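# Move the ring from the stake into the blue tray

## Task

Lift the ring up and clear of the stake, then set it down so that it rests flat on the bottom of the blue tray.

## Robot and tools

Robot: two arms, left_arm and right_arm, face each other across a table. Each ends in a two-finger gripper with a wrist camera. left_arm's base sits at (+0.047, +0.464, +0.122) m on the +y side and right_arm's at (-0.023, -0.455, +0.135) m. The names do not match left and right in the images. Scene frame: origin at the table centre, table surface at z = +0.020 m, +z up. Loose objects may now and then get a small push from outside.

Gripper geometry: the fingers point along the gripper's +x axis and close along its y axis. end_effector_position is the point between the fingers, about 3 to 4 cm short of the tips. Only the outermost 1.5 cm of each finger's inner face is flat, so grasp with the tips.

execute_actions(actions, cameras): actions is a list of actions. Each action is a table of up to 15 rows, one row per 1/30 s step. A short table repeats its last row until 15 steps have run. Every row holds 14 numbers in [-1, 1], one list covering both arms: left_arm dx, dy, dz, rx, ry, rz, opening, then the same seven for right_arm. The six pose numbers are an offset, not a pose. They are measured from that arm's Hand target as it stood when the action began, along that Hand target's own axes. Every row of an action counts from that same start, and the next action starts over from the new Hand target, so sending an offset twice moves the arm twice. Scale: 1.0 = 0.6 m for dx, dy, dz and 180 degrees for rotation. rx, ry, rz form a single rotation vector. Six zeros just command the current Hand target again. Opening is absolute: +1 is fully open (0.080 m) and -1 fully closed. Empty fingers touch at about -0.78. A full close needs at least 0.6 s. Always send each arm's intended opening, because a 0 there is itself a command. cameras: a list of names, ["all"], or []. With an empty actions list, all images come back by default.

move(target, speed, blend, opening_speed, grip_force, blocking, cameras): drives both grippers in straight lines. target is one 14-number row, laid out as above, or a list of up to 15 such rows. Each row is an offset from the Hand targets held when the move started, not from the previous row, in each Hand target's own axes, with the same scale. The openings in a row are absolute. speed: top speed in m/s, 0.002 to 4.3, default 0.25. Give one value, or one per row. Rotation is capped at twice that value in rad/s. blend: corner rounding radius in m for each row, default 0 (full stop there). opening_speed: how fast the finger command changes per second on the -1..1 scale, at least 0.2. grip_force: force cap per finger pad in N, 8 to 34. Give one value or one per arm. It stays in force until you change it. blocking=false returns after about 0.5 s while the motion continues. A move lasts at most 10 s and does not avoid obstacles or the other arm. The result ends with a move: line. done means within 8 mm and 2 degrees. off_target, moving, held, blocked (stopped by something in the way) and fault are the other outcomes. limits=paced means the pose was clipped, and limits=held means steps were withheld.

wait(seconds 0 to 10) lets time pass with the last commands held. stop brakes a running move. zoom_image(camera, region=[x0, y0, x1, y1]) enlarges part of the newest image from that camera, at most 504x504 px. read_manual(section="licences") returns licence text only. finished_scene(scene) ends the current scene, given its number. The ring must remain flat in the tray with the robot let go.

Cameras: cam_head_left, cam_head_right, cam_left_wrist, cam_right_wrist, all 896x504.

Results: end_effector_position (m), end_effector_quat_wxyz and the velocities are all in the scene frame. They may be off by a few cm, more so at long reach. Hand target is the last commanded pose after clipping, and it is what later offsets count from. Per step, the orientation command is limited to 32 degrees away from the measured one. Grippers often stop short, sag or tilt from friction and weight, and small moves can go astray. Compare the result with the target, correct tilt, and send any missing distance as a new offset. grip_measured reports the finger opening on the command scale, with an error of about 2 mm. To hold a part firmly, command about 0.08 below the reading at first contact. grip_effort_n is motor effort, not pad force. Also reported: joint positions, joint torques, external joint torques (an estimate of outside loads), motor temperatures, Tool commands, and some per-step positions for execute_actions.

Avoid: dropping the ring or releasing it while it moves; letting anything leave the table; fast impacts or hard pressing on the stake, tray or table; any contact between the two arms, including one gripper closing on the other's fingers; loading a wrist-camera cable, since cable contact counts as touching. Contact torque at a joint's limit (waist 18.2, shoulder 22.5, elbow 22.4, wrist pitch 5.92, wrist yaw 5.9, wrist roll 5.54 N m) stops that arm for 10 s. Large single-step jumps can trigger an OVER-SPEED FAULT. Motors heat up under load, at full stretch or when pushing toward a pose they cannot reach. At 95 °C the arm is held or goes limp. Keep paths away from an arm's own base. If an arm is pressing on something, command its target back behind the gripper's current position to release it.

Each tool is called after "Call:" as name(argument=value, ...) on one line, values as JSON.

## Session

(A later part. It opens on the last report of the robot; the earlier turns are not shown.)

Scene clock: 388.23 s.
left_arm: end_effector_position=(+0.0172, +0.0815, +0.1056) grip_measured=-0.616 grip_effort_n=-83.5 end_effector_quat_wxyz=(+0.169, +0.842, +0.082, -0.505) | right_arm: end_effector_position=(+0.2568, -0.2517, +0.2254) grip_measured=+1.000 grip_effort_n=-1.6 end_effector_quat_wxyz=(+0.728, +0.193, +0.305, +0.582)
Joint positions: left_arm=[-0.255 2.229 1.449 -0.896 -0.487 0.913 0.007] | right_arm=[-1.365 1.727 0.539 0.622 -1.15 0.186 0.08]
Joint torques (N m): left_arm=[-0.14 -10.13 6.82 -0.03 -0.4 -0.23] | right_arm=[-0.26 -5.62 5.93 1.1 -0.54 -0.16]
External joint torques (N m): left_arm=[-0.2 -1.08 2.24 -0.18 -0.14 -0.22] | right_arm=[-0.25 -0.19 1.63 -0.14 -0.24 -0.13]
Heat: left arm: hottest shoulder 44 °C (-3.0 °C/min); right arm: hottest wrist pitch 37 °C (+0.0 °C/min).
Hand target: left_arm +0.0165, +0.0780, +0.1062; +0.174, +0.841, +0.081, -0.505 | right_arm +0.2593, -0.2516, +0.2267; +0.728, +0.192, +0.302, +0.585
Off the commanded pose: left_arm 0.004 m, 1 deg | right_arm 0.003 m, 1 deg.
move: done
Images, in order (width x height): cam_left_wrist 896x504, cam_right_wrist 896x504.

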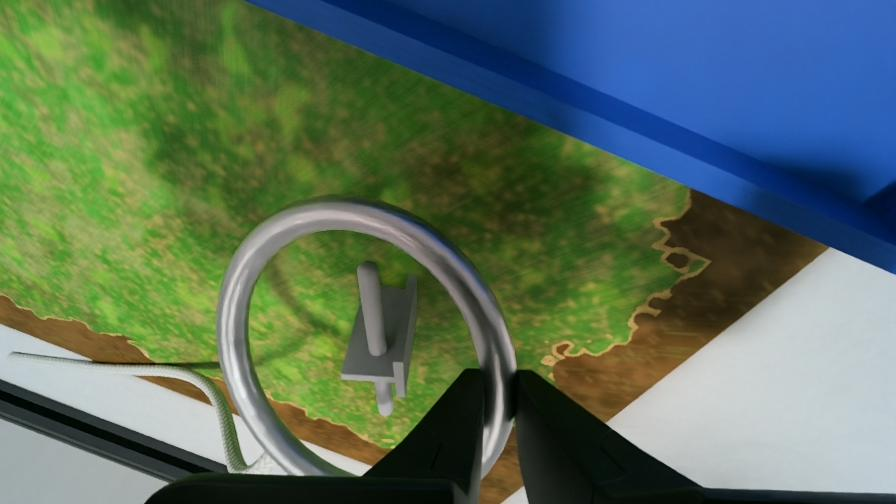

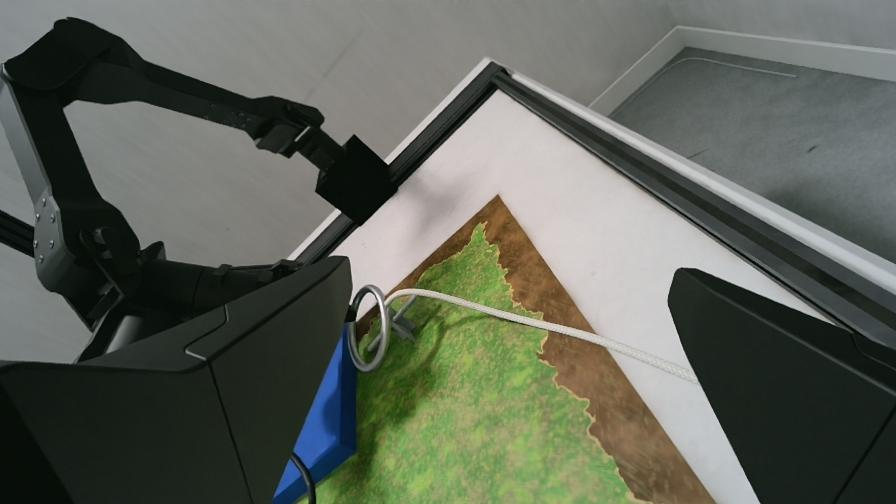

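Call:
move(target=[[-0.0108, 0.0013, 0.0075, 0, 0, 0, -0.72, 0, 0, 0, 0, 0, 0, 1], [-0.0957, 0.0217, -0.0338, 0, 0, 0, -0.72, 0, 0, 0, 0, 0, 0, 1]], speed=0.1, cameras=["cam_head_left", "cam_left_wrist", "cam_right_wrist"])

Scene clock: 404.77 s.
left_arm: end_effector_position=(+0.0115, +0.0805, +0.1574) grip_measured=-0.616 grip_effort_n=-83.5 end_effector_quat_wxyz=(+0.159, +0.846, +0.089, -0.501) | right_arm: end_effector_position=(+0.2568, -0.2517, +0.2254) grip_measured=+1.000 grip_effort_n=-2.1 end_effector_quat_wxyz=(+0.728, +0.193, +0.305, +0.582)
Joint positions: left_arm=[-0.269 2.173 1.58 -1.117 -0.485 0.896 0.007] | right_arm=[-1.365 1.727 0.539 0.622 -1.15 0.186 0.08]
Joint torques (N m): left_arm=[-0.26 -13.57 7.28 -0.15 -0.41 -0.23] | right_arm=[-0.25 -5.61 5.91 1.11 -0.54 -0.15]
External joint torques (N m): left_arm=[-0.28 -4.45 2.35 -0.22 -0.14 -0.22] | right_arm=[-0.21 -0.15 1.59 -0.13 -0.25 -0.12]
Heat: left arm: hottest shoulder 47 °C (-2.0 °C/min); right arm: hottest wrist pitch 37 °C (+0.0 °C/min).
Hand target: left_arm +0.0099, +0.0758, +0.1680; +0.174, +0.841, +0.082, -0.505 | right_arm +0.2593, -0.2516, +0.2267; +0.728, +0.192, +0.302, +0.585
Off the commanded pose: left_arm 0.012 m, 2 deg | right_arm 0.003 m, 1 deg.
move: off_target (left_arm)
Images, in order (width x height): cam_head_left 896x504, cam_left_wrist 896x504, cam_right_wrist 896x504.

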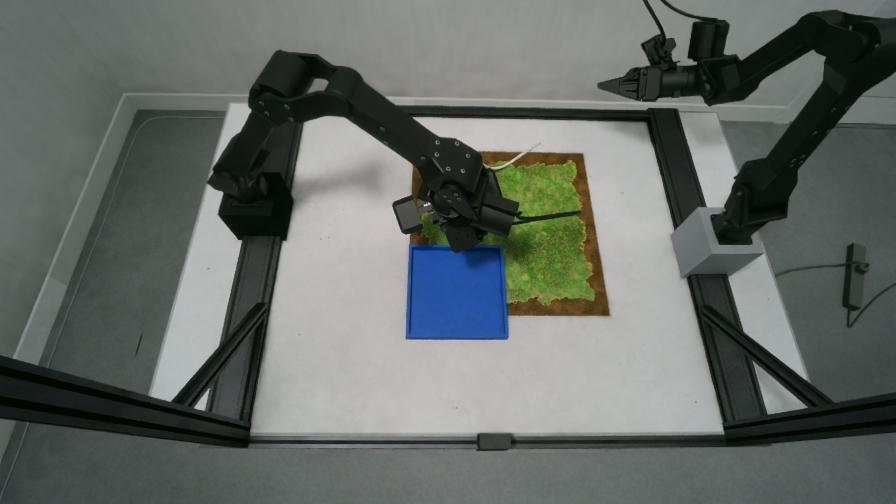

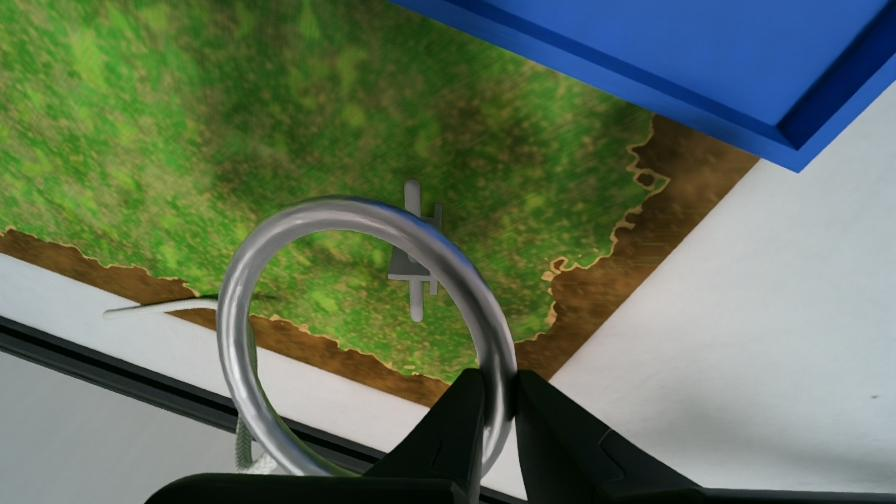

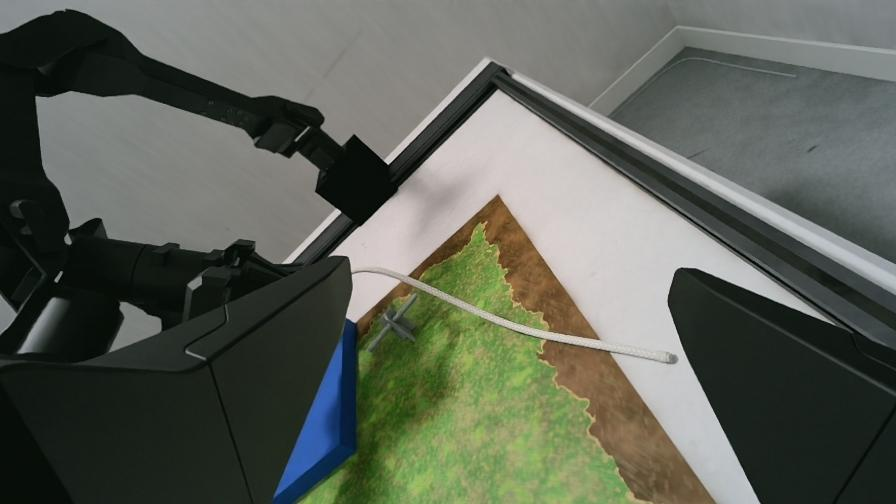

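Call:
move(target=[-0.0718, -0.1092, 0.1437, 0, -0.144, 0, -0.72, 0, 0, 0, 0, 0, 0, 1], speed=0.15, cameras=["cam_head_left", "cam_left_wrist", "cam_right_wrist"])

Scene clock: 421.23 s.
left_arm: end_effector_position=(-0.1011, +0.1071, +0.1466) grip_measured=-0.616 grip_effort_n=-83.5 end_effector_quat_wxyz=(+0.178, +0.713, +0.046, -0.676) | right_arm: end_effector_position=(+0.2568, -0.2517, +0.2254) grip_measured=+1.000 grip_effort_n=-1.6 end_effector_quat_wxyz=(+0.728, +0.193, +0.305, +0.582)
Joint positions: left_arm=[-0.445 1.998 1.329 -0.778 -0.15 0.808 0.007] | right_arm=[-1.365 1.727 0.539 0.622 -1.15 0.186 0.08]
Joint torques (N m): left_arm=[-0.22 -13.19 5.42 0.89 -0.09 -0.17] | right_arm=[-0.24 -5.62 5.94 1.11 -0.53 -0.16]
External joint torques (N m): left_arm=[-0.17 -5.02 0.25 0.39 -0.03 -0.16] | right_arm=[-0.22 -0.19 1.67 -0.13 -0.23 -0.13]
Motor temperatures (°C): left_arm=[27 52 32 28 28 29] | right_arm=[25 33 32 37 30 33]
Heat: left arm: hottest shoulder 52 °C (+7.1 °C/min); right arm: hottest wrist pitch 37 °C (+0.0 °C/min). Fold the left arm in close to its base, or ease its load, before you think long.
Hand target: left_arm -0.1020, +0.1058, +0.1550; +0.188, +0.707, +0.040, -0.681 | right_arm +0.2593, -0.2516, +0.2267; +0.728, +0.192, +0.302, +0.585
Off the commanded pose: left_arm 0.009 m, 2 deg | right_arm 0.003 m, 1 deg.
MOTOR HOT: joint 2 (shoulder) of the left arm reports 52 °C; the controller stops that arm at 95 °C. To cool a motor, set the load down, stop pushing, or move to a pose that needs little force.
move: off_target (left_arm)
Images, in order (width x height): cam_head_left 896x504, cam_left_wrist 896x504, cam_right_wrist 896x504.

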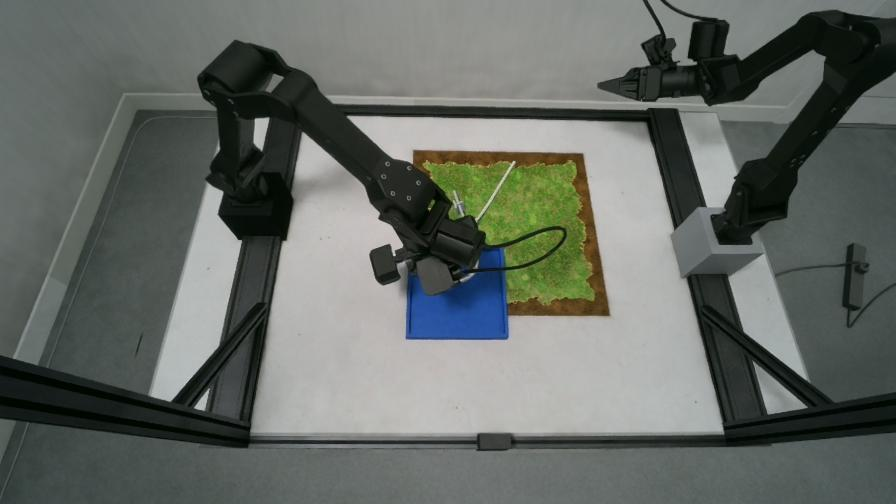

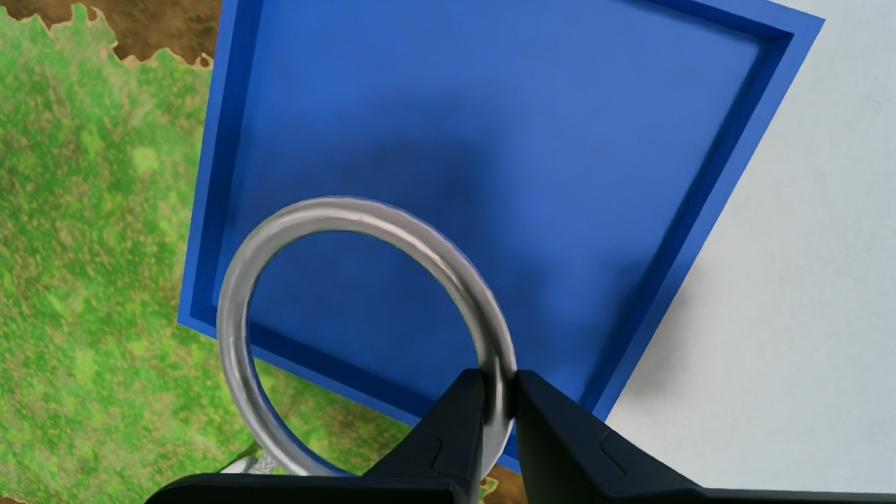

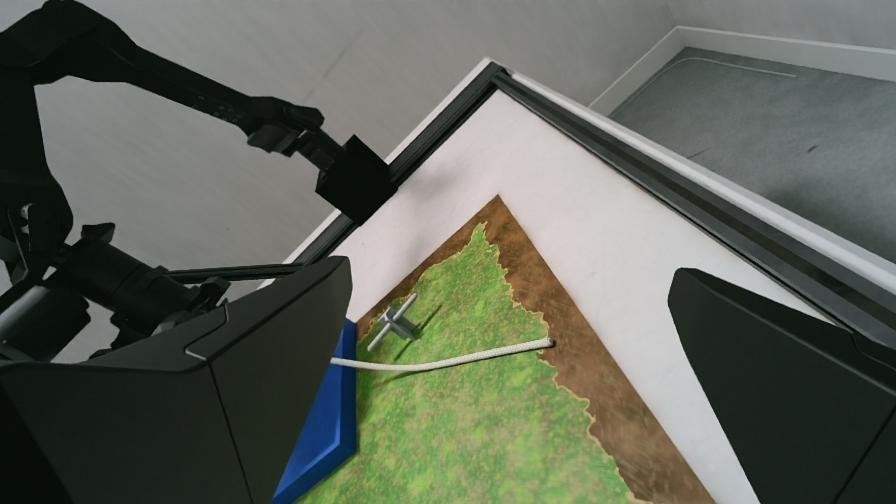

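Call:
move(target=[0.1258, -0.057, 0.0199, 0, 0, 0, -0.72, 0, 0, 0, 0, 0, 0, 1], speed=0.12, grip_force=20, cameras=["cam_head_left", "cam_left_wrist"])

Call:
zoom_image(camera="cam_head_left", region=[390, 220, 530, 350])

Scene clock: 440.57 s.
left_arm: end_effector_position=(-0.1197, +0.1175, +0.0770) grip_measured=-0.607 grip_effort_n=-53.7 end_effector_quat_wxyz=(+0.187, +0.704, +0.039, -0.684) | right_arm: end_effector_position=(+0.2568, -0.2517, +0.2254) grip_measured=+1.000 grip_effort_n=-1.6 end_effector_quat_wxyz=(+0.728, +0.193, +0.305, +0.582)
Joint positions: left_arm=[-0.502 2.117 1.188 -0.493 -0.153 0.75 0.008] | right_arm=[-1.365 1.727 0.539 0.622 -1.15 0.186 0.08]
Joint torques (N m): left_arm=[-0.23 -9.18 4.87 0.85 -0.27 -0.19] | right_arm=[-0.24 -5.61 5.93 1.11 -0.53 -0.16]
External joint torques (N m): left_arm=[-0.26 -0.89 0.39 0.32 -0.21 -0.18] | right_arm=[-0.27 -0.2 1.65 -0.13 -0.23 -0.13]
Motor temperatures (°C): left_arm=[27 58 32 29 28 29] | right_arm=[25 33 32 37 30 33]
Heat: left arm: hottest shoulder 58 °C (+14.1 °C/min); right arm: hottest wrist pitch 37 °C (+0.0 °C/min). Fold the left arm in close to its base, or ease its load, before you think long.
Hand target: left_arm -0.1189, +0.1186, +0.0741; +0.188, +0.707, +0.040, -0.681 | right_arm +0.2593, -0.2516, +0.2267; +0.728, +0.192, +0.302, +0.585
Off the commanded pose: left_arm 0.003 m, 0 deg | right_arm 0.003 m, 1 deg.
MOTOR HOT: still on. Joint 2 (shoulder) of the left arm reports 58 °C.
grip_force (N): 20, 20
move: done
Images, in order (width x height): cam_head_left 896x504, cam_left_wrist 896x504.

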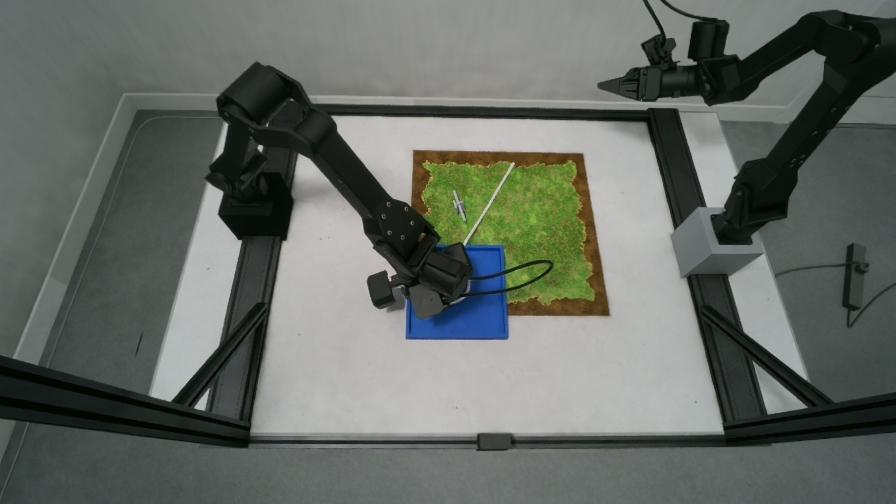

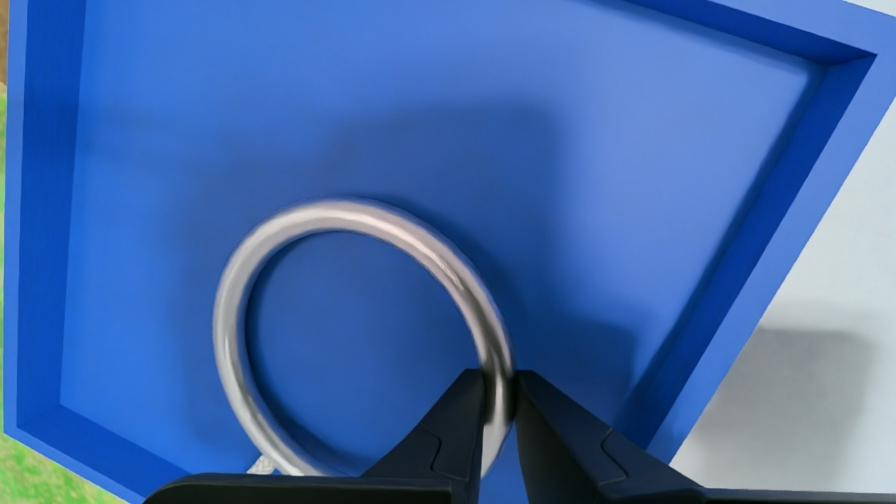

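Scaled by 3.600.

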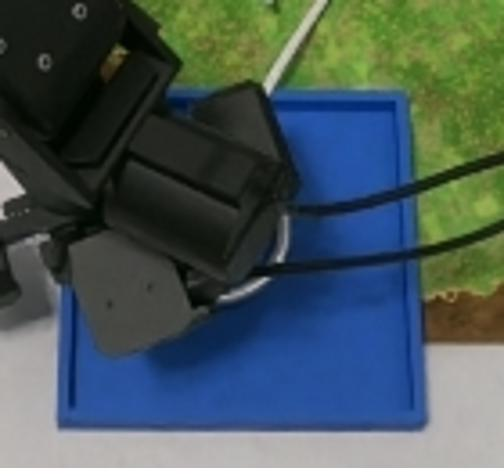

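Call:
move(target=[0.0163, -0.0035, 0.0, 0, 0, 0, -0.72, 0, 0, 0, 0, 0, 0, 1], speed=0.06, cameras=["cam_left_wrist"])

Scene clock: 446.27 s.
left_arm: end_effector_position=(-0.1203, +0.1155, +0.0700) grip_measured=-0.607 grip_effort_n=-53.7 end_effector_quat_wxyz=(+0.191, +0.703, +0.036, -0.684) | right_arm: end_effector_position=(+0.2568, -0.2517, +0.2254) grip_measured=+1.000 grip_effort_n=-1.6 end_effector_quat_wxyz=(+0.728, +0.193, +0.305, +0.582)
Joint positions: left_arm=[-0.502 2.136 1.182 -0.46 -0.156 0.749 0.008] | right_arm=[-1.365 1.727 0.539 0.622 -1.15 0.186 0.08]
Joint torques (N m): left_arm=[-0.21 -8.31 4.4 0.9 -0.19 -0.16] | right_arm=[-0.24 -5.61 5.92 1.11 -0.54 -0.16]
External joint torques (N m): left_arm=[-0.2 0.25 -0.2 0.32 -0.12 -0.15] | right_arm=[-0.26 -0.19 1.67 -0.11 -0.23 -0.13]
Motor temperatures (°C): left_arm=[27 55 31 29 28 29] | right_arm=[25 33 32 37 30 33]
Heat: left arm: hottest shoulder 55 °C (+11.1 °C/min); right arm: hottest wrist pitch 37 °C (+0.0 °C/min). Fold the left arm in close to its base, or ease its load, before you think long.
Hand target: left_arm -0.1188, +0.1187, +0.0640; +0.188, +0.707, +0.040, -0.681 | right_arm +0.2593, -0.2516, +0.2267; +0.728, +0.192, +0.302, +0.585
Off the commanded pose: left_arm 0.007 m, 1 deg | right_arm 0.003 m, 1 deg.
MOTOR HOT: still on. Joint 2 (shoulder) of the left arm reports 55 °C.
grip_force (N): 20, 20
move: done
Images, in order (width x height): cam_left_wrist 896x504.

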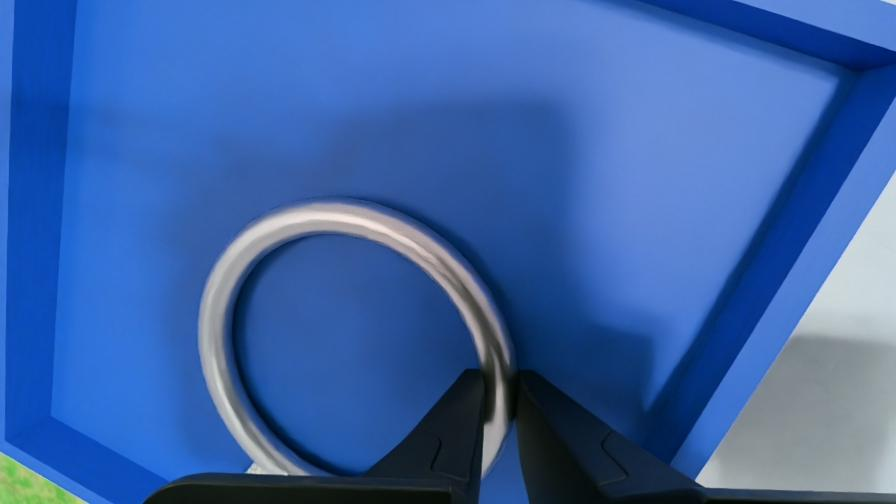

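Call:
move(target=[0.0098, -0.0021, 0.0, 0, 0, 0, -0.72, 0, 0, 0, 0, 0, 0, 1], speed=0.06, cameras=["cam_left_wrist"])

Scene clock: 450.30 s.
left_arm: end_effector_position=(-0.1206, +0.1147, +0.0674) grip_measured=-0.607 grip_effort_n=-53.3 end_effector_quat_wxyz=(+0.193, +0.702, +0.035, -0.685) | right_arm: end_effector_position=(+0.2568, -0.2517, +0.2254) grip_measured=+1.000 grip_effort_n=-2.1 end_effector_quat_wxyz=(+0.728, +0.193, +0.305, +0.582)
Joint positions: left_arm=[-0.502 2.142 1.178 -0.444 -0.157 0.749 0.008] | right_arm=[-1.365 1.727 0.539 0.622 -1.15 0.186 0.08]
Joint torques (N m): left_arm=[-0.21 -7.26 4.29 1.29 -0.15 -0.16] | right_arm=[-0.26 -5.61 5.94 1.11 -0.54 -0.16]
External joint torques (N m): left_arm=[-0.22 1.15 -0.17 0.73 -0.08 -0.15] | right_arm=[-0.28 -0.15 1.61 -0.14 -0.24 -0.13]
Heat: left arm: hottest shoulder 54 °C (+9.1 °C/min); right arm: hottest wrist pitch 37 °C (+0.0 °C/min). Fold the left arm in close to its base, or ease its load, before you think long.
Hand target: left_arm -0.1188, +0.1187, +0.0580; +0.188, +0.707, +0.041, -0.681 | right_arm +0.2593, -0.2516, +0.2267; +0.728, +0.192, +0.302, +0.585
Off the commanded pose: left_arm 0.010 m, 1 deg | right_arm 0.003 m, 1 deg.
MOTOR HOT: still on. Joint 2 (shoulder) of the left arm reports 54 °C.
grip_force (N): 20, 20
move: off_target (left_arm)
Images, in order (width x height): cam_left_wrist 896x504.

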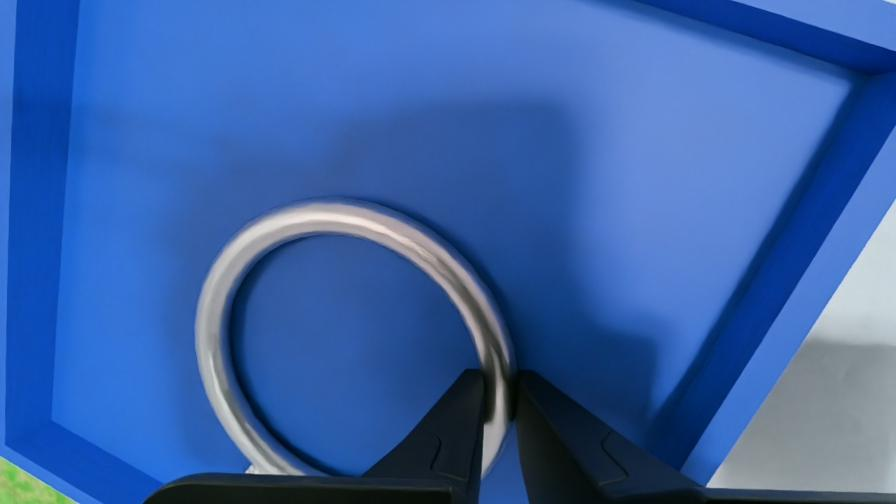

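Call:
move(target=[[0.0065, -0.0014, 0.0, 0, 0, 0, -0.72, 0, 0, 0, 0, 0, 0, 1], [0.0065, -0.0014, 0.0, 0, 0, 0, -0.35, 0, 0, 0, 0, 0, 0, 1]], speed=0.06, opening_speed=0.4, cameras=["cam_left_wrist"])

Scene clock: 459.40 s.
left_arm: end_effector_position=(-0.1201, +0.1109, +0.0668) grip_measured=-0.355 grip_effort_n=24.0 end_effector_quat_wxyz=(+0.201, +0.700, +0.030, -0.685) | right_arm: end_effector_position=(+0.2568, -0.2517, +0.2254) grip_measured=+1.000 grip_effort_n=-2.6 end_effector_quat_wxyz=(+0.728, +0.193, +0.305, +0.582)
Joint positions: left_arm=[-0.499 2.145 1.175 -0.423 -0.167 0.749 0.019] | right_arm=[-1.365 1.727 0.539 0.622 -1.15 0.186 0.08]
Joint torques (N m): left_arm=[-0.38 -6.45 4.17 0.62 0.17 -0.16] | right_arm=[-0.24 -5.61 5.94 1.11 -0.53 -0.16]
External joint torques (N m): left_arm=[-0.38 2.03 -0.35 0.01 0.24 -0.15] | right_arm=[-0.27 -0.16 1.61 -0.14 -0.23 -0.13]
Heat: left arm: hottest shoulder 51 °C (+5.1 °C/min); right arm: hottest wrist pitch 37 °C (+0.0 °C/min). Fold the left arm in close to its base, or ease its load, before you think long.
Hand target: left_arm -0.1188, +0.1187, +0.0540; +0.188, +0.707, +0.041, -0.681 | right_arm +0.2593, -0.2516, +0.2267; +0.728, +0.192, +0.302, +0.585
Off the commanded pose: left_arm 0.015 m, 2 deg | right_arm 0.003 m, 1 deg.
MOTOR HOT: still on. Joint 2 (shoulder) of the left arm reports 51 °C.
grip_force (N): 20, 20
move: off_target (left_arm); target 2's new opening was sent with left_arm's hand 0.014 m and 2 deg from that target
Images, in order (width x height): cam_left_wrist 896x504.

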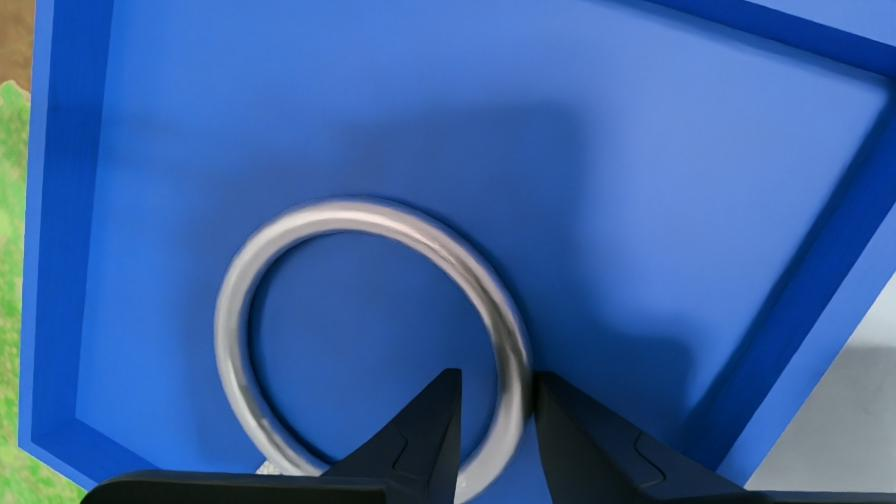

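Call:
move(target=[[-0.0196, 0.0042, 0.0, 0, 0, 0, -0.35, 0, 0, 0, 0, 0, 0, 1], [-0.19, 0.0405, 0.0, 0, 0, 0, -0.35, 0, 0, 0, 0, 0, 0, 1]], speed=[0.06, 0.15], blend=[0.005, 0], cameras=["cam_head_left", "cam_left_wrist"])

Call:
zoom_image(camera="cam_head_left", region=[390, 220, 530, 350])

Scene clock: 470.17 s.
left_arm: end_effector_position=(-0.1161, +0.1216, +0.1632) grip_measured=-0.354 grip_effort_n=21.2 end_effector_quat_wxyz=(+0.181, +0.713, +0.045, -0.676) | right_arm: end_effector_position=(+0.2568, -0.2517, +0.2254) grip_measured=+1.000 grip_effort_n=-2.1 end_effector_quat_wxyz=(+0.728, +0.193, +0.305, +0.582)
Joint positions: left_arm=[-0.502 1.952 1.335 -0.834 -0.16 0.749 0.019] | right_arm=[-1.365 1.727 0.539 0.622 -1.15 0.186 0.08]
Joint torques (N m): left_arm=[-0.29 -11.37 7.24 0.47 -0.03 -0.19] | right_arm=[-0.26 -5.61 5.94 1.1 -0.54 -0.16]
External joint torques (N m): left_arm=[-0.28 -3.27 1.89 -0.05 0.04 -0.18] | right_arm=[-0.25 -0.22 1.69 -0.12 -0.24 -0.13]
Motor temperatures (°C): left_arm=[27 48 30 29 28 29] | right_arm=[25 33 32 37 30 33]
Heat: left arm: hottest shoulder 48 °C (-1.0 °C/min); right arm: hottest wrist pitch 37 °C (+0.0 °C/min). Fold the left arm in close to its base, or ease its load, before you think long.
Hand target: left_arm -0.1191, +0.1187, +0.1707; +0.188, +0.707, +0.040, -0.681 | right_arm +0.2593, -0.2516, +0.2267; +0.728, +0.192, +0.302, +0.585
Off the commanded pose: left_arm 0.008 m, 1 deg | right_arm 0.003 m, 1 deg.
MOTOR HOT: still on. Joint 2 (shoulder) of the left arm reports 48 °C.
grip_force (N): 20, 20
move: done
Images, in order (width x height): cam_head_left 896x504, cam_left_wrist 896x504.

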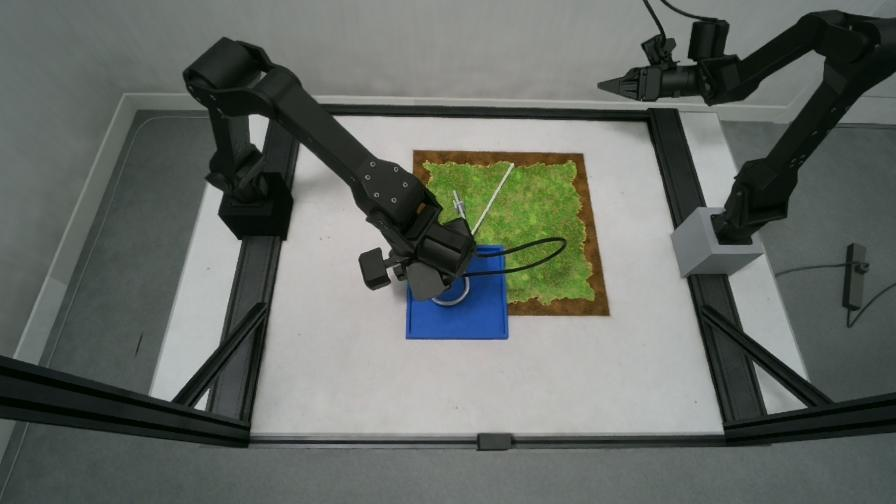

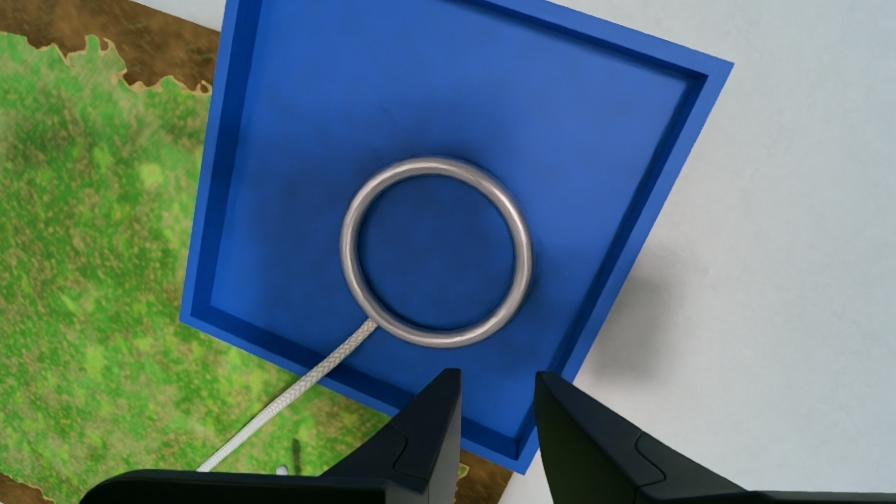

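Scaled by 3.600.

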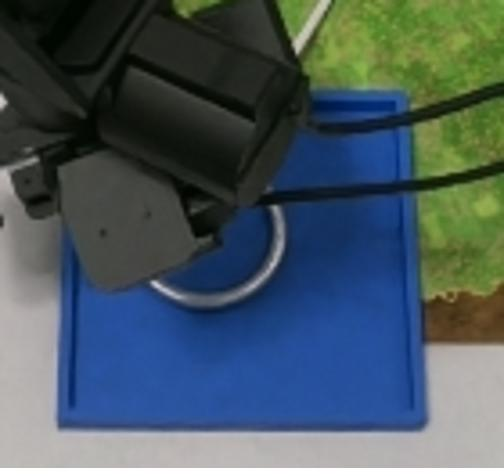

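Call:
finished_scene(scene=3)

The scene is finished: the task was done.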